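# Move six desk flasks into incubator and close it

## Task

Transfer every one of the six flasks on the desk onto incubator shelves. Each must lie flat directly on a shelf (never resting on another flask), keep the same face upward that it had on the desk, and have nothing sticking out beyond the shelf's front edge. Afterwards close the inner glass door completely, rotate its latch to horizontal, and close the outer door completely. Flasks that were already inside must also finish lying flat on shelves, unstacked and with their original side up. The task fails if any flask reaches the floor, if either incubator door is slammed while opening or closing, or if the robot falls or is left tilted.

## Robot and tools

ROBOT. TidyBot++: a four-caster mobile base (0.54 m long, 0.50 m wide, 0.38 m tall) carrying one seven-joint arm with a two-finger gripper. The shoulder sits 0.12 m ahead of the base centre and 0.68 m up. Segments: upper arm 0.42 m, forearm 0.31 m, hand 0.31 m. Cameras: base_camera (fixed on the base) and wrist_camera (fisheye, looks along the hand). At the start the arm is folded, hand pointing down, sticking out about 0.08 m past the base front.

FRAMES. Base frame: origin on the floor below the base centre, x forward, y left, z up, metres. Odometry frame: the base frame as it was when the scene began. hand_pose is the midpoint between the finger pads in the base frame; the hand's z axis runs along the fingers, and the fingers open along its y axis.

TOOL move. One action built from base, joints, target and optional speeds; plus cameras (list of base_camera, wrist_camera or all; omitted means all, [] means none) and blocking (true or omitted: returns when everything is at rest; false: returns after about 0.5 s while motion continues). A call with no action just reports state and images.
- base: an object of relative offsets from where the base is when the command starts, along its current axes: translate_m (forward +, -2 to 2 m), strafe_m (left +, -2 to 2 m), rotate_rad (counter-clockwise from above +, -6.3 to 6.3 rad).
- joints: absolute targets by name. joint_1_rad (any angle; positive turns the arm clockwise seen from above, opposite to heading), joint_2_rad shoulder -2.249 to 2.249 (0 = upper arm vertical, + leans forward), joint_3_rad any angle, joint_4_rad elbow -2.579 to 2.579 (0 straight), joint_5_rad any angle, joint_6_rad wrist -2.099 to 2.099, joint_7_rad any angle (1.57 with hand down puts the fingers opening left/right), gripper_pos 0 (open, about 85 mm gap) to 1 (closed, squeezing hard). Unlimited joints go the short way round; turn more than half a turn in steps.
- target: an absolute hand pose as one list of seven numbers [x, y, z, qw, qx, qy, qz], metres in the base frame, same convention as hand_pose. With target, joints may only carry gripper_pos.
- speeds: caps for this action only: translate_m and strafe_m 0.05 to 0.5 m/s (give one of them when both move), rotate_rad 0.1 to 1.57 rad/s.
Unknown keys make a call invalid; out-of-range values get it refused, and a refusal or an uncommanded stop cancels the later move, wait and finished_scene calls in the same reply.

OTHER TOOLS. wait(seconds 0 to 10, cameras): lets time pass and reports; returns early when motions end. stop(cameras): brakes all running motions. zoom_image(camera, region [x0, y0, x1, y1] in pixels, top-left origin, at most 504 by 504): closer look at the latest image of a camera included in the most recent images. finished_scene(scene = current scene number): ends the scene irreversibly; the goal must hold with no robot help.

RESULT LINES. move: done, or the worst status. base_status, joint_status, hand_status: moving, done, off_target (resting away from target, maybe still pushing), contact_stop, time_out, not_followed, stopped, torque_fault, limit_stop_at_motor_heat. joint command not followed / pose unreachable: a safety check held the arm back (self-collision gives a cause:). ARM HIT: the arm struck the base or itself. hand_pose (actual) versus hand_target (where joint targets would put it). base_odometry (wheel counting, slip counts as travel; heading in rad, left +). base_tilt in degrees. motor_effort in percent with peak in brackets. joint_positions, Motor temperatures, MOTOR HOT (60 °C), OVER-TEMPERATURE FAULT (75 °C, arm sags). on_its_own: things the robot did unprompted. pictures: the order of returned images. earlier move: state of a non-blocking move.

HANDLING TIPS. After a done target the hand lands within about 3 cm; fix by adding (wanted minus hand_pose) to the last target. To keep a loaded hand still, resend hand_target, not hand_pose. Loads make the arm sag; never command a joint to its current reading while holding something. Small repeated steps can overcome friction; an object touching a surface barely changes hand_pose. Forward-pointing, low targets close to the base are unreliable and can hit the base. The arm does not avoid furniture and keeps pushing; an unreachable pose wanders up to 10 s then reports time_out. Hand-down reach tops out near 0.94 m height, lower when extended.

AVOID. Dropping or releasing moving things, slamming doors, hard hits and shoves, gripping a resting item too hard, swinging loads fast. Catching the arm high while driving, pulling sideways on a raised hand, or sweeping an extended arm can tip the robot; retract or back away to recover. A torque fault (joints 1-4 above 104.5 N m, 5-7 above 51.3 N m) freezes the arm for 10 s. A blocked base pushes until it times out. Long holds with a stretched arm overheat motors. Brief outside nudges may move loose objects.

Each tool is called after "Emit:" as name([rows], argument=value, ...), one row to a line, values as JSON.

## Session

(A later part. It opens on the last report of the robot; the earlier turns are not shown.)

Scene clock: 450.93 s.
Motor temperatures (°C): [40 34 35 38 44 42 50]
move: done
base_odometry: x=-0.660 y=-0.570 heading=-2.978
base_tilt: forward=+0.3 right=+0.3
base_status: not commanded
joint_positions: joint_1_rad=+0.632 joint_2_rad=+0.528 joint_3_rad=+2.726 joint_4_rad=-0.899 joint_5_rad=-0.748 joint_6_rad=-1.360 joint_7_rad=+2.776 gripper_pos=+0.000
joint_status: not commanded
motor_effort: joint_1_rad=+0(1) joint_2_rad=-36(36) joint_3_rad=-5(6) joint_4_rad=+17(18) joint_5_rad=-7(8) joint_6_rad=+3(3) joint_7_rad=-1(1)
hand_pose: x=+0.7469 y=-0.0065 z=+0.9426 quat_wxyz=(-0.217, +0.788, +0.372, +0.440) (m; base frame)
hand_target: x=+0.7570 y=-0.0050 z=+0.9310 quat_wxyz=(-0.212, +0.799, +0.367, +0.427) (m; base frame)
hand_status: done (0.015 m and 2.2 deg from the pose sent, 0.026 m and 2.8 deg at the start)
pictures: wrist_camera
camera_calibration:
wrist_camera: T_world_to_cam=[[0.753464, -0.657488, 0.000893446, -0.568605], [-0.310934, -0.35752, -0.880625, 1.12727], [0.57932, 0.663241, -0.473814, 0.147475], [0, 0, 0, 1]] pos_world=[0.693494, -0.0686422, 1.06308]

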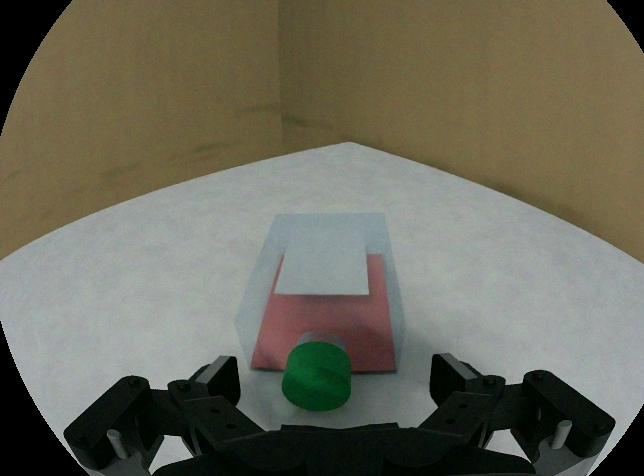

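Emit:
move(base={"translate_m": -0.006, "strafe_m": 0.006}, cameras=["wrist_camera"])

Emit:
move(joints={"gripper_pos": 0.8}, cameras=["wrist_camera"])

Scene clock: 451.63 s.
Motor temperatures (°C): [40 34 35 38 44 42 50]
move: done
base_odometry: x=-0.653 y=-0.575 heading=-2.978
base_tilt: forward=+0.2 right=+0.3
base_status: done
joint_positions: joint_1_rad=+0.629 joint_2_rad=+0.534 joint_3_rad=+2.724 joint_4_rad=-0.898 joint_5_rad=-0.746 joint_6_rad=-1.360 joint_7_rad=+2.775 gripper_pos=+0.000
joint_status: not commanded
motor_effort: joint_1_rad=-1(3) joint_2_rad=-36(42) joint_3_rad=-6(7) joint_4_rad=+17(19) joint_5_rad=-7(8) joint_6_rad=+2(4) joint_7_rad=-1(1)
hand_pose: x=+0.7480 y=-0.0055 z=+0.9397 quat_wxyz=(-0.220, +0.788, +0.372, +0.438) (m; base frame)
hand_target: x=+0.7570 y=-0.0050 z=+0.9310 quat_wxyz=(-0.212, +0.799, +0.367, +0.427) (m; base frame)
hand_status: not commanded
pictures: wrist_camera
camera_calibration:
wrist_camera: T_world_to_cam=[[0.755499, -0.655134, -0.00459166, -0.565139], [-0.314141, -0.356099, -0.880062, 1.12722], [0.574923, 0.666328, -0.474837, 0.149028], [0, 0, 0, 1]] pos_world=[0.695387, -0.0681428, 1.06019]

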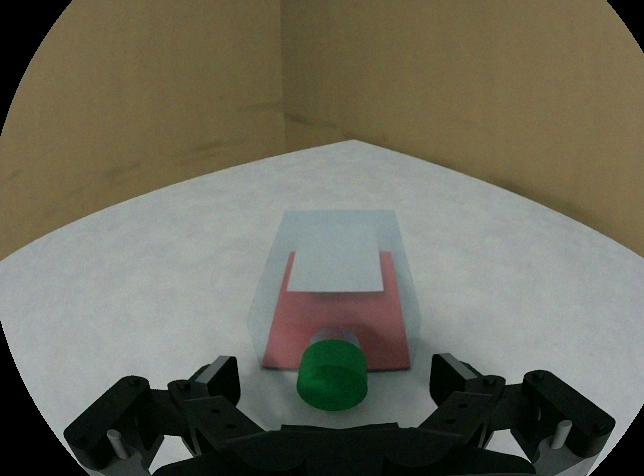

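Scene clock: 452.63 s.
Motor temperatures (°C): [40 34 35 38 44 42 50]
move: off_target
base_odometry: x=-0.653 y=-0.575 heading=-2.978
base_tilt: forward=+0.2 right=+0.3
base_status: not commanded
joint_positions: joint_1_rad=+0.629 joint_2_rad=+0.534 joint_3_rad=+2.724 joint_4_rad=-0.897 joint_5_rad=-0.745 joint_6_rad=-1.360 joint_7_rad=+2.774 gripper_pos=+0.701
joint_status: gripper_pos off_target (ended at +0.701, target +0.800)
motor_effort: joint_1_rad=+0(1) joint_2_rad=-36(37) joint_3_rad=-5(6) joint_4_rad=+16(18) joint_5_rad=-7(7) joint_6_rad=+2(3) joint_7_rad=-1(1)
hand_pose: x=+0.7482 y=-0.0057 z=+0.9401 quat_wxyz=(-0.220, +0.788, +0.372, +0.439) (m; base frame)
hand_target: x=+0.7570 y=-0.0050 z=+0.9310 quat_wxyz=(-0.212, +0.799, +0.367, +0.427) (m; base frame)
hand_status: not commanded
pictures: wrist_camera
camera_calibration:
wrist_camera: T_world_to_cam=[[0.754966, -0.65575, -0.00429707, -0.565264], [-0.314163, -0.355929, -0.880123, 1.12766], [0.575611, 0.665813, -0.474727, 0.148596], [0, 0, 0, 1]] pos_world=[0.69549, -0.0682431, 1.06059]

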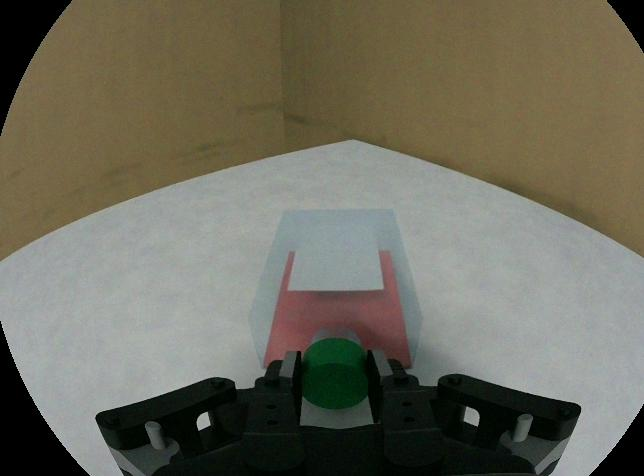

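Emit:
move(target=[0.745, -0.010, 1.03, -0.2118, 0.7988, 0.3667, 0.4270], cameras=["wrist_camera"])

Emit:
move(base={"translate_m": -0.35}, cameras=["wrist_camera"])

Scene clock: 454.57 s.
Motor temperatures (°C): [40 34 35 38 44 42 50]
move: done
base_odometry: x=-0.653 y=-0.575 heading=-2.978
base_tilt: forward=+0.3 right=+0.3
base_status: not commanded
joint_positions: joint_1_rad=+0.536 joint_2_rad=+0.646 joint_3_rad=+2.704 joint_4_rad=-0.338 joint_5_rad=-0.634 joint_6_rad=-1.623 joint_7_rad=+2.473 gripper_pos=+0.701
joint_status: not commanded
motor_effort: joint_1_rad=+0(1) joint_2_rad=-40(40) joint_3_rad=-5(6) joint_4_rad=+15(18) joint_5_rad=-7(8) joint_6_rad=+5(6) joint_7_rad=-1(2)
hand_pose: x=+0.7478 y=-0.0141 z=+1.0441 quat_wxyz=(-0.204, +0.784, +0.371, +0.453) (m; base frame)
hand_target: x=+0.7450 y=-0.0100 z=+1.0300 quat_wxyz=(-0.212, +0.799, +0.367, +0.427) (m; base frame)
hand_status: done (0.015 m and 3.6 deg from the pose sent, 0.090 m and 2.1 deg at the start)
pictures: wrist_camera
camera_calibration:
wrist_camera: T_world_to_cam=[[0.741526, -0.670228, 0.030545, -0.596447], [-0.288304, -0.359422, -0.887523, 1.20439], [0.605821, 0.649315, -0.45975, 0.165363], [0, 0, 0, 1]] pos_world=[0.689332, -0.0742439, 1.16317]

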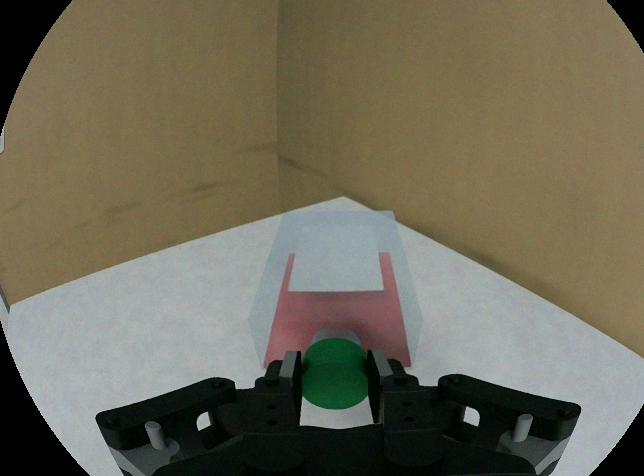

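Scene clock: 456.60 s.
Motor temperatures (°C): [40 34 35 38 44 42 50]
move: done
base_odometry: x=-0.308 y=-0.518 heading=-2.978
base_tilt: forward=+0.2 right=+0.3
base_status: done
joint_positions: joint_1_rad=+0.529 joint_2_rad=+0.659 joint_3_rad=+2.703 joint_4_rad=-0.334 joint_5_rad=-0.631 joint_6_rad=-1.630 joint_7_rad=+2.470 gripper_pos=+0.701
joint_status: not commanded
motor_effort: joint_1_rad=+0(2) joint_2_rad=-40(43) joint_3_rad=-5(6) joint_4_rad=+15(16) joint_5_rad=-7(7) joint_6_rad=+5(6) joint_7_rad=-1(1)
hand_pose: x=+0.7503 y=-0.0122 z=+1.0365 quat_wxyz=(-0.211, +0.786, +0.372, +0.447) (m; base frame)
hand_target: x=+0.7450 y=-0.0100 z=+1.0300 quat_wxyz=(-0.212, +0.799, +0.367, +0.427) (m; base frame)
hand_status: not commanded
pictures: wrist_camera
camera_calibration:
wrist_camera: T_world_to_cam=[[0.74759, -0.663957, 0.0164467, -0.586775], [-0.29886, -0.358413, -0.884433, 1.20386], [0.59312, 0.656278, -0.466377, 0.175582], [0, 0, 0, 1]] pos_world=[0.694313, -0.073343, 1.15628]

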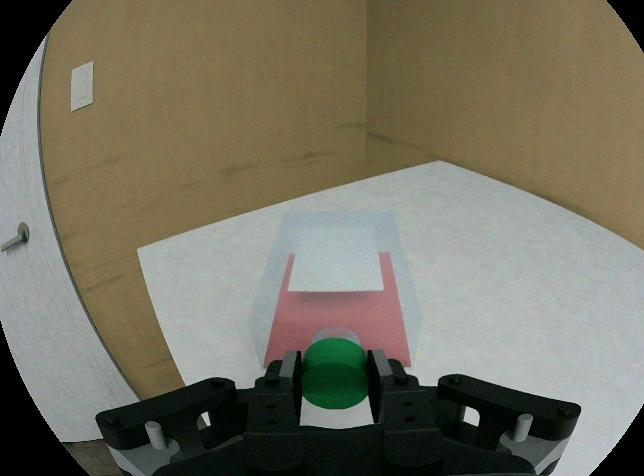

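Emit:
move(base={"translate_m": -0.864, "strafe_m": -1.279, "rotate_rad": -1.534}, speeds={"rotate_rad": 0.6}, target=[0.66, -0.01, 1.06, 0, 0.8526, 0, 0.5225])

Scene clock: 461.20 s.
Motor temperatures (°C): [40 34 35 38 44 42 50]
move: done
base_odometry: x=+0.337 y=+0.884 heading=+1.771
base_tilt: forward=+0.2 right=+0.3
base_status: done
joint_positions: joint_1_rad=+0.004 joint_2_rad=-0.054 joint_3_rad=+3.176 joint_4_rad=-1.312 joint_5_rad=-0.096 joint_6_rad=-0.836 joint_7_rad=+1.667 gripper_pos=+0.701
joint_status: not commanded
motor_effort: joint_1_rad=-1(6) joint_2_rad=-21(40) joint_3_rad=+1(5) joint_4_rad=+21(22) joint_5_rad=+0(6) joint_6_rad=+8(9) joint_7_rad=+0(1)
hand_pose: x=+0.6656 y=+0.0014 z=+1.0442 quat_wxyz=(-0.014, +0.865, +0.014, +0.502) (m; base frame)
hand_target: x=+0.6600 y=-0.0100 z=+1.0600 quat_wxyz=(+0.000, +0.853, +0.000, +0.523) (m; base frame)
hand_status: done (0.020 m and 3.6 deg from the pose sent, 0.093 m and 50.7 deg at the start)
pictures: base_camera, wrist_camera
camera_calibration:
wrist_camera: T_world_to_cam=[[-0.000271532, -0.999988, 0.00485552, -0.00420847], [-0.451324, -0.00421032, -0.89235, 1.29946], [0.89236, -0.00243371, -0.451318, 0.00653489], [0, 0, 0, 1]] pos_world=[0.580647, 0.00127864, 1.16255]

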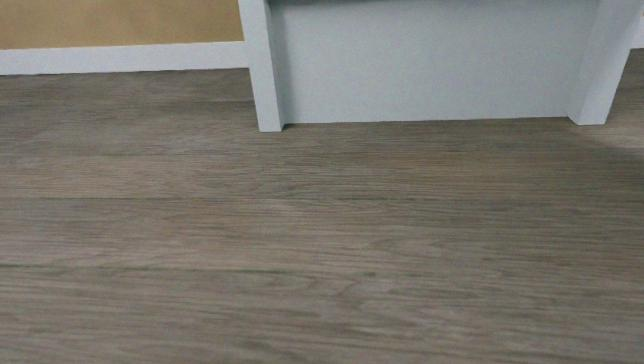

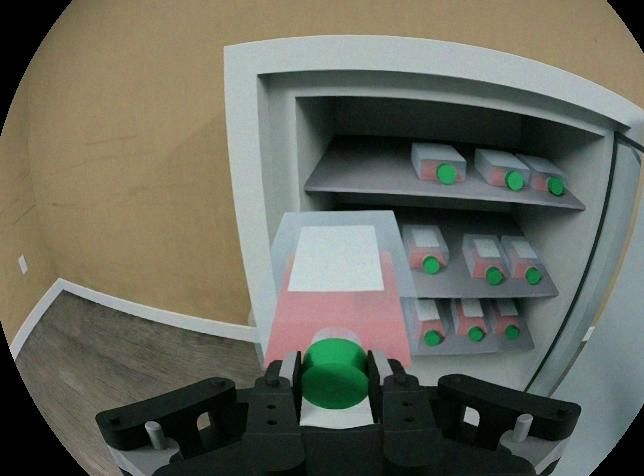

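Emit:
move(base={"rotate_rad": -0.047}, cameras=[])

Emit:
move(base={"translate_m": 0.2}, target=[0.70, -0.01, 1.05, 0, 0.8526, 0, 0.5225], cameras=["wrist_camera"])

Scene clock: 462.57 s.
Motor temperatures (°C): [40 34 35 38 44 42 50]
move: done
base_odometry: x=+0.337 y=+0.884 heading=+1.724
base_tilt: forward=+0.2 right=+0.3
base_status: done
joint_positions: joint_1_rad=-0.002 joint_2_rad=-0.054 joint_3_rad=+3.182 joint_4_rad=-1.312 joint_5_rad=-0.093 joint_6_rad=-0.836 joint_7_rad=+1.667 gripper_pos=+0.701
joint_status: not commanded
motor_effort: joint_1_rad=+0(2) joint_2_rad=-21(22) joint_3_rad=+1(3) joint_4_rad=+21(21) joint_5_rad=+0(2) joint_6_rad=+9(9) joint_7_rad=-1(1)
hand_pose: x=+0.6656 y=+0.0013 z=+1.0442 quat_wxyz=(-0.013, +0.865, +0.015, +0.502) (m; base frame)
hand_target: x=+0.6600 y=-0.0100 z=+1.0600 quat_wxyz=(+0.000, +0.853, +0.000, +0.523) (m; base frame)
hand_status: not commanded
pictures: none
No camera images: "cameras" was empty.

Scene clock: 464.20 s.
Motor temperatures (°C): [40 34 35 38 44 42 50]
move: done
base_odometry: x=+0.306 y=+1.082 heading=+1.724
base_tilt: forward=+0.2 right=+0.3
base_status: done
joint_positions: joint_1_rad=-0.002 joint_2_rad=+0.003 joint_3_rad=+3.182 joint_4_rad=-1.301 joint_5_rad=-0.093 joint_6_rad=-0.797 joint_7_rad=+1.667 gripper_pos=+0.701
joint_status: not commanded
motor_effort: joint_1_rad=+0(1) joint_2_rad=-24(27) joint_3_rad=+0(2) joint_4_rad=+21(22) joint_5_rad=-1(1) joint_6_rad=+9(9) joint_7_rad=-1(1)
hand_pose: x=+0.6925 y=+0.0003 z=+1.0288 quat_wxyz=(-0.012, +0.867, +0.014, +0.498) (m; base frame)
hand_target: x=+0.7000 y=-0.0100 z=+1.0500 quat_wxyz=(+0.000, +0.853, +0.000, +0.523) (m; base frame)
hand_status: done (0.025 m and 3.8 deg from the pose sent, 0.037 m and 3.6 deg at the start)
pictures: wrist_camera
camera_calibration:
wrist_camera: T_world_to_cam=[[-0.00353534, -0.99996, 0.00826368, -0.00646163], [-0.458149, -0.00572575, -0.888857, 1.29893], [0.888869, -0.0069284, -0.45811, -0.0150529], [0, 0, 0, 1]] pos_world=[0.608459, 0.000871674, 1.14772]

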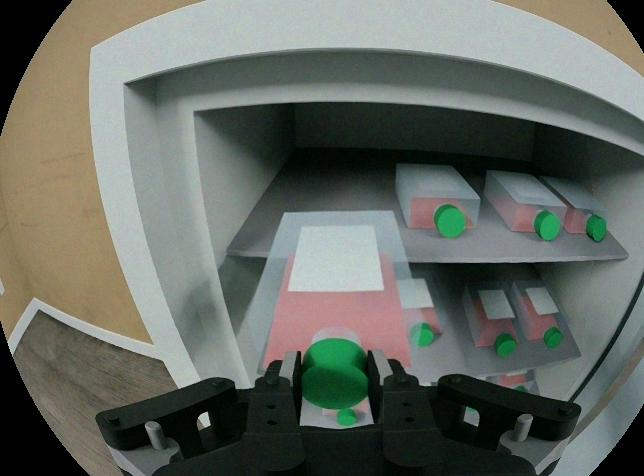

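Emit:
move(base={"translate_m": 0.14, "strafe_m": 0.01}, speeds={"translate_m": 0.12}, target=[0.70, -0.01, 1.035, 0, 0.8526, 0, 0.5225], cameras=["wrist_camera"])

Scene clock: 466.27 s.
Motor temperatures (°C): [40 34 35 38 44 42 50]
move: done
base_odometry: x=+0.275 y=+1.219 heading=+1.724
base_tilt: forward=+0.2 right=+0.3
base_status: done
joint_positions: joint_1_rad=-0.002 joint_2_rad=+0.002 joint_3_rad=+3.182 joint_4_rad=-1.330 joint_5_rad=-0.093 joint_6_rad=-0.748 joint_7_rad=+1.667 gripper_pos=+0.701
joint_status: not commanded
motor_effort: joint_1_rad=+0(1) joint_2_rad=-24(28) joint_3_rad=+1(1) joint_4_rad=+21(23) joint_5_rad=-1(1) joint_6_rad=+8(9) joint_7_rad=-1(1)
hand_pose: x=+0.6977 y=-0.0010 z=+1.0261 quat_wxyz=(-0.011, +0.861, +0.012, +0.508) (m; base frame)
hand_target: x=+0.7000 y=-0.0100 z=+1.0350 quat_wxyz=(+0.000, +0.853, +0.000, +0.523) (m; base frame)
hand_status: done (0.013 m and 2.7 deg from the pose sent, 0.014 m and 3.8 deg at the start)
pictures: wrist_camera
camera_calibration:
wrist_camera: T_world_to_cam=[[-0.00813639, -0.999936, 0.00780355, -0.00399029], [-0.43906, -0.00343896, -0.898451, 1.29551], [0.898421, -0.0107364, -0.439004, -0.047167], [0, 0, 0, 1]] pos_world=[0.611152, -0.0000412248, 1.14328]

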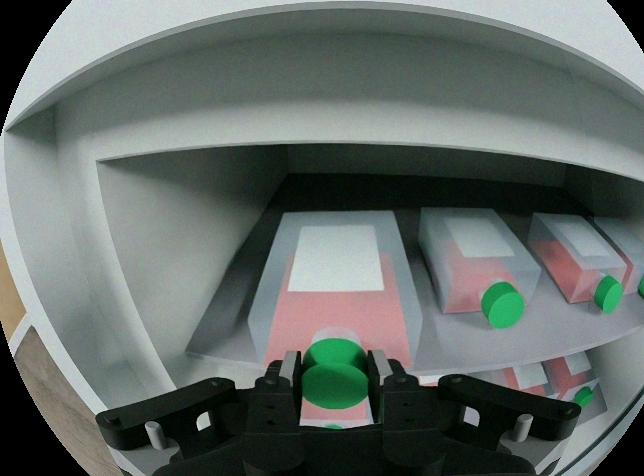

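Emit:
move(target=[0.70, -0.01, 1.018, 0, 0.8526, 0, 0.5225], cameras=[])

Emit:
move(target=[0.70, -0.01, 1.008, 0, 0.8526, 0, 0.5225], cameras=["wrist_camera"])

Scene clock: 467.47 s.
Motor temperatures (°C): [40 34 35 38 44 42 50]
move: done
base_odometry: x=+0.275 y=+1.219 heading=+1.724
base_tilt: forward=+0.2 right=+0.3
base_status: not commanded
joint_positions: joint_1_rad=-0.002 joint_2_rad=+0.002 joint_3_rad=+3.182 joint_4_rad=-1.391 joint_5_rad=-0.093 joint_6_rad=-0.694 joint_7_rad=+1.667 gripper_pos=+0.701
joint_status: not commanded
motor_effort: joint_1_rad=+0(1) joint_2_rad=-24(25) joint_3_rad=+1(1) joint_4_rad=+21(23) joint_5_rad=+0(1) joint_6_rad=+8(9) joint_7_rad=-1(1)
hand_pose: x=+0.7007 y=-0.0023 z=+1.0053 quat_wxyz=(-0.010, +0.863, +0.009, +0.504) (m; base frame)
hand_target: x=+0.7000 y=-0.0100 z=+1.0180 quat_wxyz=(+0.000, +0.853, +0.000, +0.523) (m; base frame)
hand_status: done (0.015 m and 2.9 deg from the pose sent, 0.012 m and 2.7 deg at the start)
pictures: none
No camera images: "cameras" was empty.

Scene clock: 468.17 s.
Motor temperatures (°C): [40 34 35 38 44 42 50]
move: done
base_odometry: x=+0.275 y=+1.219 heading=+1.724
base_tilt: forward=+0.3 right=+0.4
base_status: not commanded
joint_positions: joint_1_rad=-0.002 joint_2_rad=+0.002 joint_3_rad=+3.182 joint_4_rad=-1.423 joint_5_rad=-0.093 joint_6_rad=-0.657 joint_7_rad=+1.667 gripper_pos=+0.701
joint_status: not commanded
motor_effort: joint_1_rad=+0(1) joint_2_rad=-22(24) joint_3_rad=+0(1) joint_4_rad=+20(22) joint_5_rad=+0(1) joint_6_rad=+7(9) joint_7_rad=-1(1)
hand_pose: x=+0.7029 y=-0.0032 z=+0.9973 quat_wxyz=(-0.009, +0.862, +0.008, +0.507) (m; base frame)
hand_target: x=+0.7000 y=-0.0100 z=+1.0080 quat_wxyz=(+0.000, +0.853, +0.000, +0.523) (m; base frame)
hand_status: done (0.013 m and 2.5 deg from the pose sent, 0.008 m and 2.9 deg at the start)
pictures: wrist_camera
camera_calibration:
wrist_camera: T_world_to_cam=[[-0.0164353, -0.999846, 0.00612481, 0.00153923], [-0.44032, 0.00173797, -0.897839, 1.27216], [0.897691, -0.0174531, -0.440281, -0.0627013], [0, 0, 0, 1]] pos_world=[0.616469, -0.00176632, 1.11458]

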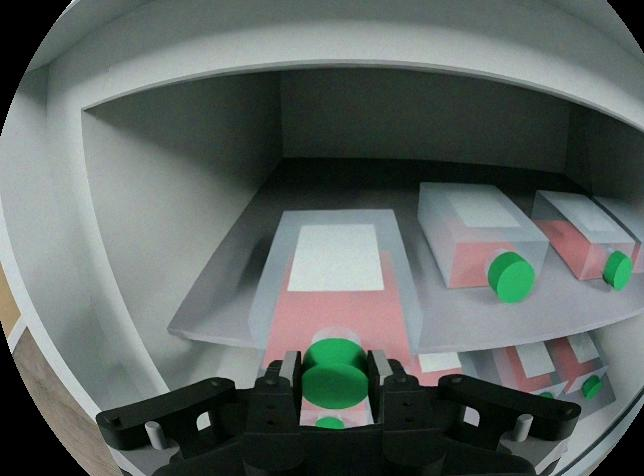

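Emit:
move(base={"translate_m": 0.05}, speeds={"translate_m": 0.08}, cameras=["wrist_camera"])

Emit:
move(base={"translate_m": 0.035}, speeds={"translate_m": 0.06}, cameras=["wrist_camera"])

Scene clock: 469.57 s.
Motor temperatures (°C): [40 34 35 38 44 42 50]
move: done
base_odometry: x=+0.267 y=+1.269 heading=+1.724
base_tilt: forward=+0.2 right=+0.3
base_status: done
joint_positions: joint_1_rad=-0.002 joint_2_rad=+0.000 joint_3_rad=+3.182 joint_4_rad=-1.424 joint_5_rad=-0.093 joint_6_rad=-0.656 joint_7_rad=+1.667 gripper_pos=+0.701
joint_status: not commanded
motor_effort: joint_1_rad=+0(1) joint_2_rad=-23(26) joint_3_rad=+1(1) joint_4_rad=+22(22) joint_5_rad=+0(1) joint_6_rad=+8(9) joint_7_rad=-1(1)
hand_pose: x=+0.7023 y=-0.0032 z=+0.9981 quat_wxyz=(-0.009, +0.861, +0.008, +0.508) (m; base frame)
hand_target: x=+0.7000 y=-0.0100 z=+1.0080 quat_wxyz=(+0.000, +0.853, +0.000, +0.523) (m; base frame)
hand_status: not commanded
pictures: wrist_camera
camera_calibration:
wrist_camera: T_world_to_cam=[[-0.0165811, -0.999844, 0.00604826, 0.00169707], [-0.438631, 0.00183792, -0.898665, 1.27223], [0.898514, -0.0175538, -0.438593, -0.0641044], [0, 0, 0, 1]] pos_world=[0.615668, -0.00176674, 1.11518]

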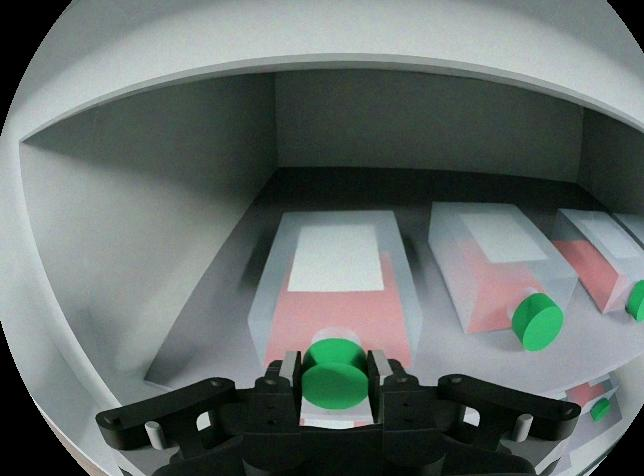

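Scene clock: 470.63 s.
Motor temperatures (°C): [40 34 35 38 44 42 50]
move: done
base_odometry: x=+0.262 y=+1.304 heading=+1.724
base_tilt: forward=+0.2 right=+0.3
base_status: done
joint_positions: joint_1_rad=-0.002 joint_2_rad=-0.002 joint_3_rad=+3.182 joint_4_rad=-1.424 joint_5_rad=-0.093 joint_6_rad=-0.656 joint_7_rad=+1.667 gripper_pos=+0.701
joint_status: not commanded
motor_effort: joint_1_rad=+0(1) joint_2_rad=-24(27) joint_3_rad=+0(1) joint_4_rad=+21(22) joint_5_rad=+0(1) joint_6_rad=+8(9) joint_7_rad=-1(2)
hand_pose: x=+0.7018 y=-0.0032 z=+0.9988 quat_wxyz=(-0.009, +0.861, +0.008, +0.508) (m; base frame)
hand_target: x=+0.7000 y=-0.0100 z=+1.0080 quat_wxyz=(+0.000, +0.853, +0.000, +0.523) (m; base frame)
hand_status: not commanded
pictures: wrist_camera
camera_calibration:
wrist_camera: T_world_to_cam=[[-0.016499, -0.999846, 0.00598426, 0.00170461], [-0.437546, 0.00183836, -0.899194, 1.27243], [0.899045, -0.0174542, -0.437509, -0.0648362], [0, 0, 0, 1]] pos_world=[0.615067, -0.00176651, 1.11579]

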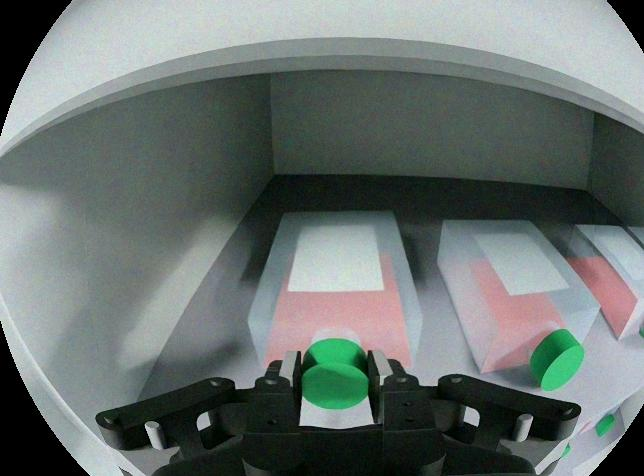

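Emit:
move(target=[0.705, -0.01, 1.000, 0, 0.8616, 0, 0.5075], cameras=["wrist_camera"])

Emit:
move(target=[0.705, -0.01, 0.995, 0, 0.8616, 0, 0.5075], cameras=["wrist_camera"])

Scene clock: 471.40 s.
Motor temperatures (°C): [40 34 35 38 44 42 50]
move: done
base_odometry: x=+0.262 y=+1.304 heading=+1.724
base_tilt: forward=+0.2 right=+0.3
base_status: not commanded
joint_positions: joint_1_rad=-0.002 joint_2_rad=+0.001 joint_3_rad=+3.182 joint_4_rad=-1.420 joint_5_rad=-0.093 joint_6_rad=-0.659 joint_7_rad=+1.667 gripper_pos=+0.701
joint_status: not commanded
motor_effort: joint_1_rad=-1(1) joint_2_rad=-24(25) joint_3_rad=+1(1) joint_4_rad=+20(22) joint_5_rad=+0(1) joint_6_rad=+9(9) joint_7_rad=-1(2)
hand_pose: x=+0.7027 y=-0.0031 z=+0.9982 quat_wxyz=(-0.009, +0.862, +0.008, +0.507) (m; base frame)
hand_target: x=+0.7050 y=-0.0100 z=+1.0000 quat_wxyz=(+0.000, +0.862, +0.000, +0.508) (m; base frame)
hand_status: done (0.007 m and 1.4 deg from the pose sent, 0.008 m and 1.4 deg at the start)
pictures: wrist_camera
camera_calibration:
wrist_camera: T_world_to_cam=[[-0.0162131, -0.99985, 0.00612215, 0.00149769], [-0.44012, 0.00163867, -0.897937, 1.27278], [0.897792, -0.0172528, -0.440081, -0.0624523], [0, 0, 0, 1]] pos_world=[0.616268, -0.00166567, 1.11538]

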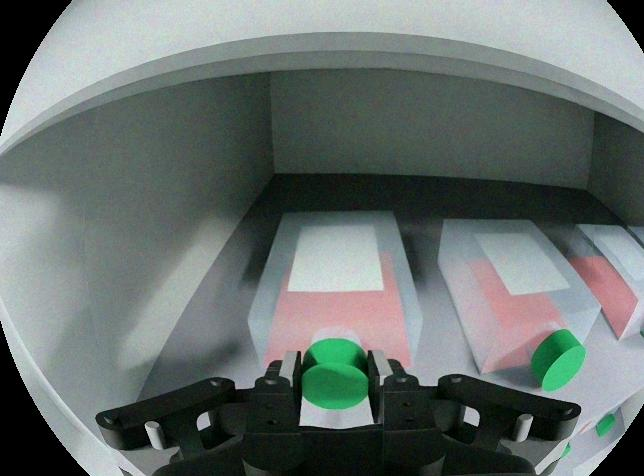

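Scene clock: 471.97 s.
Motor temperatures (°C): [40 34 35 38 44 42 50]
move: done
base_odometry: x=+0.262 y=+1.304 heading=+1.724
base_tilt: forward=+0.2 right=+0.3
base_status: not commanded
joint_positions: joint_1_rad=-0.002 joint_2_rad=+0.001 joint_3_rad=+3.182 joint_4_rad=-1.422 joint_5_rad=-0.093 joint_6_rad=-0.657 joint_7_rad=+1.667 gripper_pos=+0.701
joint_status: not commanded
motor_effort: joint_1_rad=+0(1) joint_2_rad=-23(24) joint_3_rad=+1(1) joint_4_rad=+20(22) joint_5_rad=+0(1) joint_6_rad=+8(9) joint_7_rad=+0(1)
hand_pose: x=+0.7029 y=-0.0032 z=+0.9980 quat_wxyz=(-0.009, +0.862, +0.008, +0.507) (m; base frame)
hand_target: x=+0.7050 y=-0.0100 z=+0.9950 quat_wxyz=(+0.000, +0.862, +0.000, +0.508) (m; base frame)
hand_status: done (0.008 m and 1.4 deg from the pose sent, 0.008 m and 1.4 deg at the start)
pictures: wrist_camera
camera_calibration:
wrist_camera: T_world_to_cam=[[-0.0164419, -0.999846, 0.00610853, 0.00155668], [-0.439436, 0.00173829, -0.898272, 1.2725], [0.898123, -0.0174536, -0.439397, -0.0636416], [0, 0, 0, 1]] pos_world=[0.616368, -0.00176632, 1.11508]

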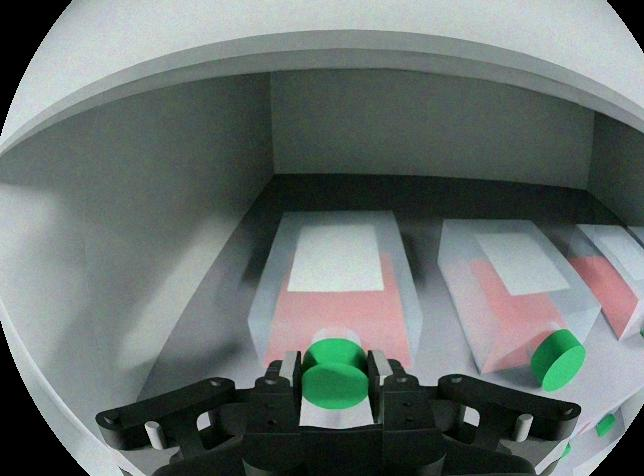

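Emit:
move(target=[0.705, -0.01, 0.988, 0, 0.8660, 0, 0.5], cameras=[])

Emit:
move(target=[0.705, -0.01, 0.982, 0, 0.8660, 0, 0.5], cameras=[])

Scene clock: 472.67 s.
Motor temperatures (°C): [40 34 35 38 44 42 50]
move: done
base_odometry: x=+0.262 y=+1.304 heading=+1.724
base_tilt: forward=+0.2 right=+0.3
base_status: not commanded
joint_positions: joint_1_rad=-0.002 joint_2_rad=+0.001 joint_3_rad=+3.182 joint_4_rad=-1.422 joint_5_rad=-0.093 joint_6_rad=-0.657 joint_7_rad=+1.667 gripper_pos=+0.701
joint_status: not commanded
motor_effort: joint_1_rad=+0(1) joint_2_rad=-23(24) joint_3_rad=+0(1) joint_4_rad=+21(21) joint_5_rad=+0(1) joint_6_rad=+8(8) joint_7_rad=+0(1)
hand_pose: x=+0.7029 y=-0.0032 z=+0.9980 quat_wxyz=(-0.009, +0.862, +0.008, +0.507) (m; base frame)
hand_target: x=+0.7050 y=-0.0100 z=+0.9880 quat_wxyz=(+0.000, +0.866, +0.000, +0.500) (m; base frame)
hand_status: done (0.012 m and 1.7 deg from the pose sent, 0.012 m and 1.7 deg at the start)
pictures: none
No camera images: "cameras" was empty.

Scene clock: 473.23 s.
Motor temperatures (°C): [40 34 35 38 44 42 50]
move: done
base_odometry: x=+0.262 y=+1.304 heading=+1.724
base_tilt: forward=+0.3 right=+0.3
base_status: not commanded
joint_positions: joint_1_rad=-0.002 joint_2_rad=+0.001 joint_3_rad=+3.182 joint_4_rad=-1.427 joint_5_rad=-0.093 joint_6_rad=-0.648 joint_7_rad=+1.667 gripper_pos=+0.701
joint_status: not commanded
motor_effort: joint_1_rad=+0(0) joint_2_rad=-22(23) joint_3_rad=+1(1) joint_4_rad=+19(21) joint_5_rad=+0(1) joint_6_rad=+8(8) joint_7_rad=-1(1)
hand_pose: x=+0.7037 y=-0.0034 z=+0.9976 quat_wxyz=(-0.009, +0.861, +0.007, +0.509) (m; base frame)
hand_target: x=+0.7050 y=-0.0100 z=+0.9820 quat_wxyz=(+0.000, +0.866, +0.000, +0.500) (m; base frame)
hand_status: done (0.017 m and 1.8 deg from the pose sent, 0.017 m and 1.7 deg at the start)
pictures: none
No camera images: "cameras" was empty.

Contact (z static). Release.

Emit:
move(target=[0.703, -0.01, 0.996, 0, 0.8660, 0, 0.5], cameras=[])

Emit:
move(joints={"gripper_pos": 0.5}, cameras=["wrist_camera"])

Emit:
move(base={"translate_m": -0.14}, speeds={"translate_m": 0.1}, cameras=["wrist_camera"])

Scene clock: 474.10 s.
Motor temperatures (°C): [40 34 35 38 44 42 50]
move: done
base_odometry: x=+0.262 y=+1.304 heading=+1.724
base_tilt: forward=+0.2 right=+0.3
base_status: not commanded
joint_positions: joint_1_rad=-0.002 joint_2_rad=+0.001 joint_3_rad=+3.182 joint_4_rad=-1.420 joint_5_rad=-0.093 joint_6_rad=-0.661 joint_7_rad=+1.667 gripper_pos=+0.701
joint_status: not commanded
motor_effort: joint_1_rad=-1(1) joint_2_rad=-23(25) joint_3_rad=+0(1) joint_4_rad=+20(21) joint_5_rad=+0(1) joint_6_rad=+7(9) joint_7_rad=+0(1)
hand_pose: x=+0.7024 y=-0.0031 z=+0.9980 quat_wxyz=(-0.009, +0.862, +0.008, +0.506) (m; base frame)
hand_target: x=+0.7030 y=-0.0100 z=+0.9960 quat_wxyz=(+0.000, +0.866, +0.000, +0.500) (m; base frame)
hand_status: done (0.007 m and 1.6 deg from the pose sent, 0.007 m and 1.8 deg at the start)
pictures: none
No camera images: "cameras" was empty.

Scene clock: 474.80 s.
Motor temperatures (°C): [40 34 35 38 44 42 50]
move: done
base_odometry: x=+0.262 y=+1.304 heading=+1.724
base_tilt: forward=+0.2 right=+0.3
base_status: not commanded
joint_positions: joint_1_rad=-0.002 joint_2_rad=+0.001 joint_3_rad=+3.182 joint_4_rad=-1.420 joint_5_rad=-0.093 joint_6_rad=-0.661 joint_7_rad=+1.667 gripper_pos=+0.500
joint_status: all done
motor_effort: joint_1_rad=+0(1) joint_2_rad=-23(24) joint_3_rad=+0(1) joint_4_rad=+20(21) joint_5_rad=+0(1) joint_6_rad=+8(8) joint_7_rad=-1(1)
hand_pose: x=+0.7024 y=-0.0031 z=+0.9980 quat_wxyz=(-0.009, +0.862, +0.008, +0.506) (m; base frame)
hand_target: x=+0.7030 y=-0.0100 z=+0.9960 quat_wxyz=(+0.000, +0.866, +0.000, +0.500) (m; base frame)
hand_status: not commanded
pictures: wrist_camera
camera_calibration:
wrist_camera: T_world_to_cam=[[-0.016025, -0.999853, 0.00605753, 0.00145332], [-0.441526, 0.0016406, -0.897247, 1.27274], [0.897105, -0.017053, -0.441487, -0.0604173], [0, 0, 0, 1]] pos_world=[0.616169, -0.00166523, 1.11528]

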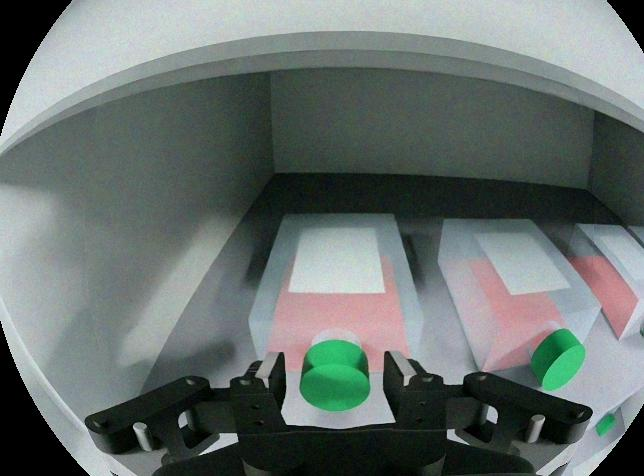

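Scene clock: 476.73 s.
Motor temperatures (°C): [40 34 35 38 44 42 50]
move: done
base_odometry: x=+0.283 y=+1.165 heading=+1.724
base_tilt: forward=+0.2 right=+0.3
base_status: done
joint_positions: joint_1_rad=-0.002 joint_2_rad=+0.004 joint_3_rad=+3.182 joint_4_rad=-1.420 joint_5_rad=-0.093 joint_6_rad=-0.661 joint_7_rad=+1.667 gripper_pos=+0.500
joint_status: not commanded
motor_effort: joint_1_rad=-1(1) joint_2_rad=-23(27) joint_3_rad=+0(1) joint_4_rad=+21(22) joint_5_rad=+0(1) joint_6_rad=+8(8) joint_7_rad=-1(2)
hand_pose: x=+0.7035 y=-0.0031 z=+0.9960 quat_wxyz=(-0.009, +0.863, +0.008, +0.505) (m; base frame)
hand_target: x=+0.7030 y=-0.0100 z=+0.9960 quat_wxyz=(+0.000, +0.866, +0.000, +0.500) (m; base frame)
hand_status: not commanded
pictures: wrist_camera
camera_calibration:
wrist_camera: T_world_to_cam=[[-0.0160052, -0.999853, 0.00611082, 0.00141396], [-0.444453, 0.00163972, -0.895801, 1.27211], [0.895659, -0.0170534, -0.444414, -0.0582338], [0, 0, 0, 1]] pos_world=[0.617572, -0.00166523, 1.11367]

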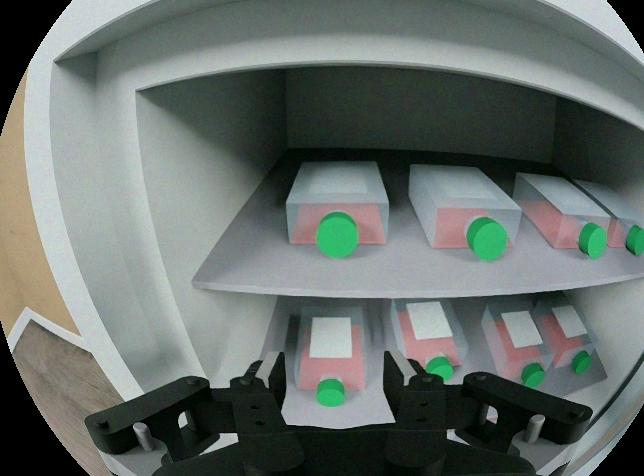

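Emit:
move(base={"translate_m": -0.5}, speeds={"translate_m": 0.4}, cameras=[])

Emit:
move(base={"strafe_m": -0.58}, target=[0.68, 0.0, 0.90, 0, 0.7071, 0, 0.7071], joints={"gripper_pos": 1.0})

Scene clock: 479.70 s.
Motor temperatures (°C): [40 34 35 38 44 42 50]
move: done
base_odometry: x=+0.360 y=+0.671 heading=+1.725
base_tilt: forward=+0.2 right=+0.3
base_status: done
joint_positions: joint_1_rad=-0.002 joint_2_rad=+0.005 joint_3_rad=+3.182 joint_4_rad=-1.420 joint_5_rad=-0.093 joint_6_rad=-0.661 joint_7_rad=+1.667 gripper_pos=+0.500
joint_status: not commanded
motor_effort: joint_1_rad=+0(1) joint_2_rad=-24(27) joint_3_rad=+0(1) joint_4_rad=+20(22) joint_5_rad=+0(1) joint_6_rad=+7(8) joint_7_rad=-1(2)
hand_pose: x=+0.7037 y=-0.0031 z=+0.9956 quat_wxyz=(-0.009, +0.863, +0.008, +0.505) (m; base frame)
hand_target: x=+0.7030 y=-0.0100 z=+0.9960 quat_wxyz=(+0.000, +0.866, +0.000, +0.500) (m; base frame)
hand_status: not commanded
pictures: none
No camera images: "cameras" was empty.

Scene clock: 482.23 s.
Motor temperatures (°C): [40 34 35 38 44 42 50]
move: off_target
base_odometry: x=+0.933 y=+0.760 heading=+1.725
base_tilt: forward=+0.2 right=+0.3
base_status: done
joint_positions: joint_1_rad=-0.076 joint_2_rad=+0.006 joint_3_rad=+3.090 joint_4_rad=-2.228 joint_5_rad=+0.008 joint_6_rad=+0.653 joint_7_rad=+1.610 gripper_pos=+0.999
joint_status: all done
motor_effort: joint_1_rad=+14(17) joint_2_rad=-22(24) joint_3_rad=+14(17) joint_4_rad=+18(21) joint_5_rad=-7(9) joint_6_rad=+10(10) joint_7_rad=-1(2)
hand_pose: x=+0.6750 y=+0.0742 z=+0.9062 quat_wxyz=(-0.031, +0.708, +0.063, +0.703) (m; base frame)
hand_target: x=+0.6800 y=+0.0000 z=+0.9000 quat_wxyz=(+0.000, +0.707, +0.000, +0.707) (m; base frame)
hand_status: off_target (0.075 m and 8.0 deg from the pose sent, 0.099 m and 29.4 deg at the start)
pictures: base_camera, wrist_camera
camera_calibration:
wrist_camera: T_world_to_cam=[[0.0918321, -0.995011, 0.0389753, -0.0242004], [0.0469206, -0.0347734, -0.998293, 0.942842], [0.994668, 0.0935041, 0.0434933, -0.588568], [0, 0, 0, 1]] pos_world=[0.543413, 0.0637396, 0.967775]

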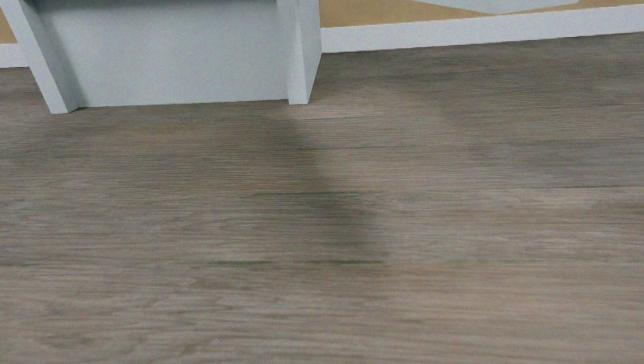

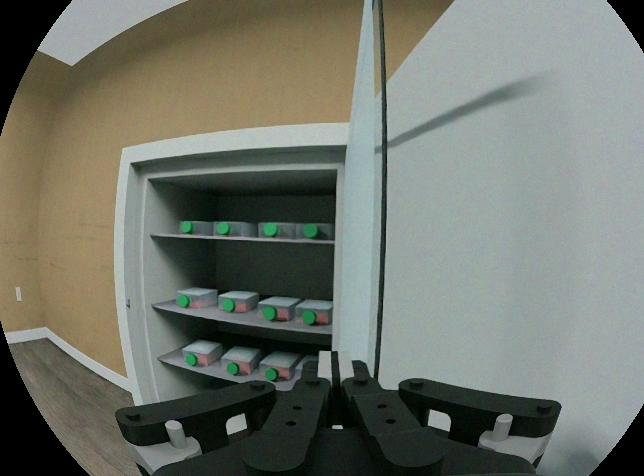

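Emit:
move(base={"strafe_m": 0.1}, speeds={"strafe_m": 0.2}, cameras=["wrist_camera"])

Emit:
move(base={"translate_m": -0.3}, cameras=["wrist_camera"])

Scene clock: 483.63 s.
Motor temperatures (°C): [40 34 35 38 44 42 50]
move: done
base_odometry: x=+0.834 y=+0.745 heading=+1.725
base_tilt: forward=+0.2 right=+0.3
base_status: done
joint_positions: joint_1_rad=-0.013 joint_2_rad=+0.006 joint_3_rad=+3.141 joint_4_rad=-2.231 joint_5_rad=+0.008 joint_6_rad=+0.665 joint_7_rad=+1.610 gripper_pos=+0.999
joint_status: not commanded
motor_effort: joint_1_rad=+0(14) joint_2_rad=-20(22) joint_3_rad=+1(14) joint_4_rad=+18(19) joint_5_rad=+0(7) joint_6_rad=+9(10) joint_7_rad=-1(2)
hand_pose: x=+0.6799 y=+0.0107 z=+0.9078 quat_wxyz=(+0.009, +0.707, +0.023, +0.706) (m; base frame)
hand_target: x=+0.6800 y=+0.0000 z=+0.9000 quat_wxyz=(+0.000, +0.707, +0.000, +0.707) (m; base frame)
hand_status: not commanded
pictures: wrist_camera
camera_calibration:
wrist_camera: T_world_to_cam=[[-0.0220124, -0.999005, 0.0387998, -0.0103263], [0.0505645, -0.039872, -0.997925, 0.939208], [0.998478, -0.0200048, 0.0513918, -0.596065], [0, 0, 0, 1]] pos_world=[0.54744, 0.015208, 0.968292]

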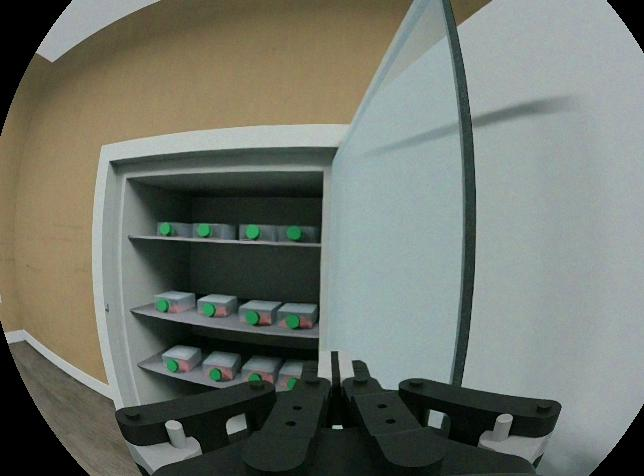

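Scene clock: 485.53 s.
Motor temperatures (°C): [40 34 35 37 44 42 50]
move: done
base_odometry: x=+0.880 y=+0.448 heading=+1.725
base_tilt: forward=+0.2 right=+0.3
base_status: done
joint_positions: joint_1_rad=-0.013 joint_2_rad=+0.009 joint_3_rad=+3.141 joint_4_rad=-2.232 joint_5_rad=+0.008 joint_6_rad=+0.667 joint_7_rad=+1.610 gripper_pos=+0.999
joint_status: not commanded
motor_effort: joint_1_rad=-1(1) joint_2_rad=-21(23) joint_3_rad=+0(1) joint_4_rad=+17(19) joint_5_rad=+0(1) joint_6_rad=+9(9) joint_7_rad=-1(1)
hand_pose: x=+0.6803 y=+0.0107 z=+0.9059 quat_wxyz=(+0.009, +0.708, +0.023, +0.706) (m; base frame)
hand_target: x=+0.6800 y=+0.0000 z=+0.9000 quat_wxyz=(+0.000, +0.707, +0.000, +0.707) (m; base frame)
hand_status: not commanded
pictures: wrist_camera
camera_calibration:
wrist_camera: T_world_to_cam=[[-0.0219154, -0.999005, 0.0388539, -0.0103583], [0.0480674, -0.0398712, -0.998048, 0.939068], [0.998604, -0.020005, 0.0488933, -0.59414], [0, 0, 0, 1]] pos_world=[0.547945, 0.0152079, 0.966687]

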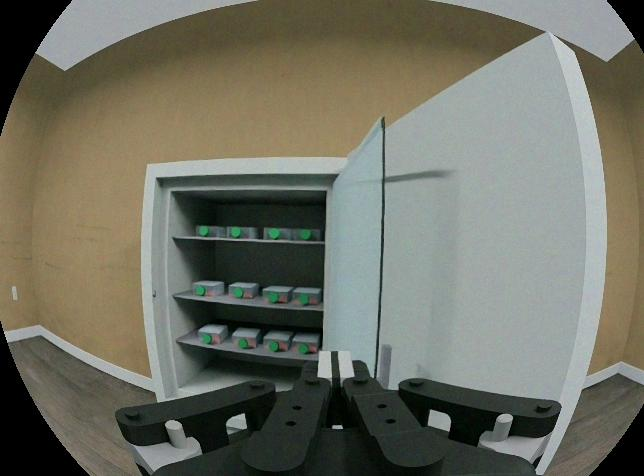

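Emit:
move(base={"strafe_m": -0.13}, target=[0.68, 0.0, 0.90, 0.5, 0.5, 0.5, 0.5], cameras=["wrist_camera"])

Scene clock: 488.17 s.
Motor temperatures (°C): [40 34 35 37 44 42 50]
move: done
base_odometry: x=+1.009 y=+0.468 heading=+1.725
base_tilt: forward=+0.2 right=+0.3
base_status: done
joint_positions: joint_1_rad=-0.022 joint_2_rad=+0.009 joint_3_rad=+3.160 joint_4_rad=-2.232 joint_5_rad=+0.008 joint_6_rad=+0.667 joint_7_rad=+3.086 gripper_pos=+0.999
joint_status: not commanded
motor_effort: joint_1_rad=+0(2) joint_2_rad=-20(21) joint_3_rad=+0(2) joint_4_rad=+18(18) joint_5_rad=+0(1) joint_6_rad=+8(9) joint_7_rad=-1(2)
hand_pose: x=+0.6806 y=+0.0045 z=+0.9060 quat_wxyz=(+0.485, +0.511, +0.490, +0.513) (m; base frame)
hand_target: x=+0.6800 y=+0.0000 z=+0.9000 quat_wxyz=(+0.500, +0.500, +0.500, +0.500) (m; base frame)
hand_status: done (0.008 m and 2.9 deg from the pose sent, 0.012 m and 87.4 deg at the start)
pictures: wrist_camera
camera_calibration:
wrist_camera: T_world_to_cam=[[-0.0365201, -0.0562754, 0.997747, -0.87947], [0.0589276, -0.996797, -0.0540649, 0.0806475], [0.997594, 0.0568204, 0.0397193, -0.58593], [0, 0, 0, 1]] pos_world=[0.54765, 0.0641894, 0.905122]

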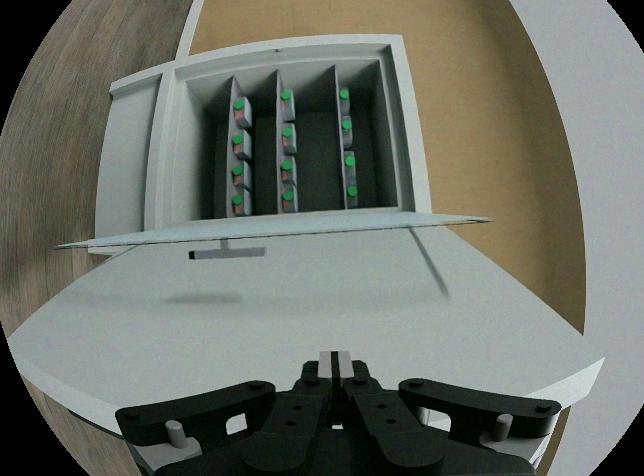

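Emit:
move(target=[0.70, 0.0, 0.97, 0.5, 0.5, 0.5, 0.5], cameras=[])

Emit:
move(base={"translate_m": 0.3}, speeds={"translate_m": 0.25}, cameras=["wrist_camera"])

Scene clock: 490.20 s.
Motor temperatures (°C): [40 34 35 37 44 42 50]
move: done
base_odometry: x=+1.009 y=+0.468 heading=+1.725
base_tilt: forward=+0.3 right=+0.3
base_status: not commanded
joint_positions: joint_1_rad=+0.061 joint_2_rad=-0.012 joint_3_rad=+3.095 joint_4_rad=-2.063 joint_5_rad=+0.008 joint_6_rad=+0.482 joint_7_rad=+3.086 gripper_pos=+0.999
joint_status: not commanded
motor_effort: joint_1_rad=+0(1) joint_2_rad=-21(22) joint_3_rad=+1(1) joint_4_rad=+20(20) joint_5_rad=+0(1) joint_6_rad=+9(9) joint_7_rad=-1(2)
hand_pose: x=+0.7037 y=-0.0058 z=+0.9578 quat_wxyz=(+0.491, +0.514, +0.485, +0.510) (m; base frame)
hand_target: x=+0.7000 y=+0.0000 z=+0.9700 quat_wxyz=(+0.500, +0.500, +0.500, +0.500) (m; base frame)
hand_status: done (0.014 m and 2.8 deg from the pose sent, 0.067 m and 2.9 deg at the start)
pictures: none
No camera images: "cameras" was empty.

Scene clock: 492.20 s.
Motor temperatures (°C): [40 34 35 37 44 42 50]
move: done
base_odometry: x=+0.963 y=+0.765 heading=+1.724
base_tilt: forward=+0.2 right=+0.3
base_status: done
joint_positions: joint_1_rad=+0.062 joint_2_rad=-0.018 joint_3_rad=+3.088 joint_4_rad=-2.062 joint_5_rad=+0.008 joint_6_rad=+0.479 joint_7_rad=+3.086 gripper_pos=+0.999
joint_status: not commanded
motor_effort: joint_1_rad=+0(3) joint_2_rad=-21(24) joint_3_rad=+1(4) joint_4_rad=+18(20) joint_5_rad=+0(1) joint_6_rad=+9(9) joint_7_rad=-1(2)
hand_pose: x=+0.7020 y=-0.0019 z=+0.9606 quat_wxyz=(+0.490, +0.511, +0.486, +0.512) (m; base frame)
hand_target: x=+0.7000 y=+0.0000 z=+0.9700 quat_wxyz=(+0.500, +0.500, +0.500, +0.500) (m; base frame)
hand_status: not commanded
pictures: wrist_camera
camera_calibration:
wrist_camera: T_world_to_cam=[[-0.0462812, -0.0536254, 0.997488, -0.926575], [0.0473378, -0.997554, -0.0514326, 0.0815415], [0.997806, 0.0448385, 0.0487065, -0.617891], [0, 0, 0, 1]] pos_world=[0.569792, 0.0593593, 0.958537]

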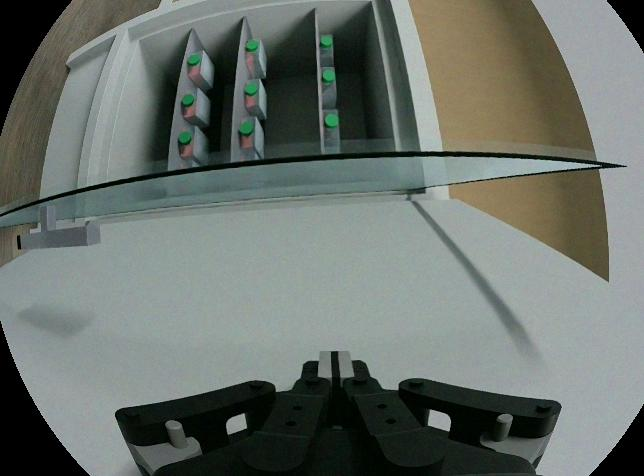

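Emit:
move(base={"translate_m": 0.02, "strafe_m": 0.08}, speeds={"strafe_m": 0.15}, cameras=["wrist_camera"])

Emit:
move(base={"translate_m": 0.005, "strafe_m": 0.1}, speeds={"strafe_m": 0.12}, cameras=["wrist_camera"])

Scene clock: 495.30 s.
Motor temperatures (°C): [40 34 35 38 44 42 50]
move: done
base_odometry: x=+0.880 y=+0.772 heading=+1.724
base_tilt: forward=+0.2 right=+0.3
base_status: done
joint_positions: joint_1_rad=+0.068 joint_2_rad=-0.018 joint_3_rad=+3.086 joint_4_rad=-2.062 joint_5_rad=+0.008 joint_6_rad=+0.479 joint_7_rad=+3.086 gripper_pos=+0.999
joint_status: not commanded
motor_effort: joint_1_rad=-1(2) joint_2_rad=-21(22) joint_3_rad=+0(2) joint_4_rad=+19(20) joint_5_rad=+0(1) joint_6_rad=+9(9) joint_7_rad=-1(2)
hand_pose: x=+0.7019 y=-0.0048 z=+0.9605 quat_wxyz=(+0.492, +0.513, +0.484, +0.511) (m; base frame)
hand_target: x=+0.7000 y=+0.0000 z=+0.9700 quat_wxyz=(+0.500, +0.500, +0.500, +0.500) (m; base frame)
hand_status: not commanded
pictures: wrist_camera
camera_calibration:
wrist_camera: T_world_to_cam=[[-0.0459516, -0.0533674, 0.997517, -0.926809], [0.0423104, -0.99778, -0.0514323, 0.0821947], [0.998047, 0.039842, 0.0481076, -0.617374], [0, 0, 0, 1]] pos_world=[0.570102, 0.0571483, 0.958436]

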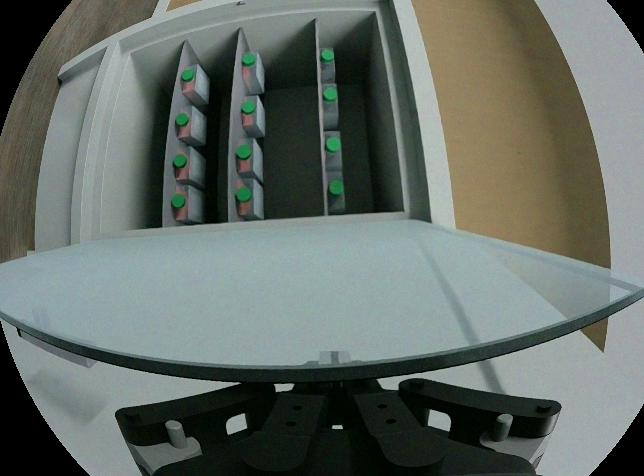

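Scene clock: 496.73 s.
Motor temperatures (°C): [40 34 35 38 44 42 50]
move: done
base_odometry: x=+0.781 y=+0.762 heading=+1.724
base_tilt: forward=+0.2 right=+0.3
base_status: done
joint_positions: joint_1_rad=+0.078 joint_2_rad=-0.018 joint_3_rad=+3.084 joint_4_rad=-2.062 joint_5_rad=+0.008 joint_6_rad=+0.478 joint_7_rad=+3.086 gripper_pos=+0.999
joint_status: not commanded
motor_effort: joint_1_rad=+0(4) joint_2_rad=-21(23) joint_3_rad=+0(3) joint_4_rad=+20(21) joint_5_rad=+0(1) joint_6_rad=+9(9) joint_7_rad=-1(2)
hand_pose: x=+0.7018 y=-0.0089 z=+0.9605 quat_wxyz=(+0.493, +0.514, +0.483, +0.509) (m; base frame)
hand_target: x=+0.7000 y=+0.0000 z=+0.9700 quat_wxyz=(+0.500, +0.500, +0.500, +0.500) (m; base frame)
hand_status: not commanded
pictures: wrist_camera
camera_calibration:
wrist_camera: T_world_to_cam=[[-0.0462294, -0.0529438, 0.997527, -0.926844], [0.0353074, -0.998057, -0.0513357, 0.0828934], [0.998307, 0.0328469, 0.0480089, -0.617136], [0, 0, 0, 1]] pos_world=[0.570317, 0.0539326, 0.958435]

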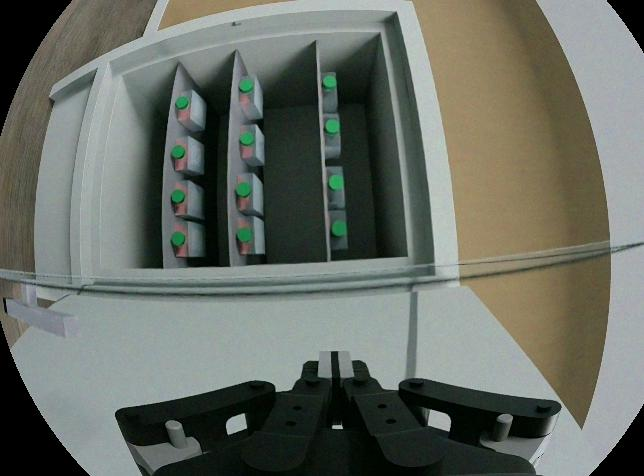

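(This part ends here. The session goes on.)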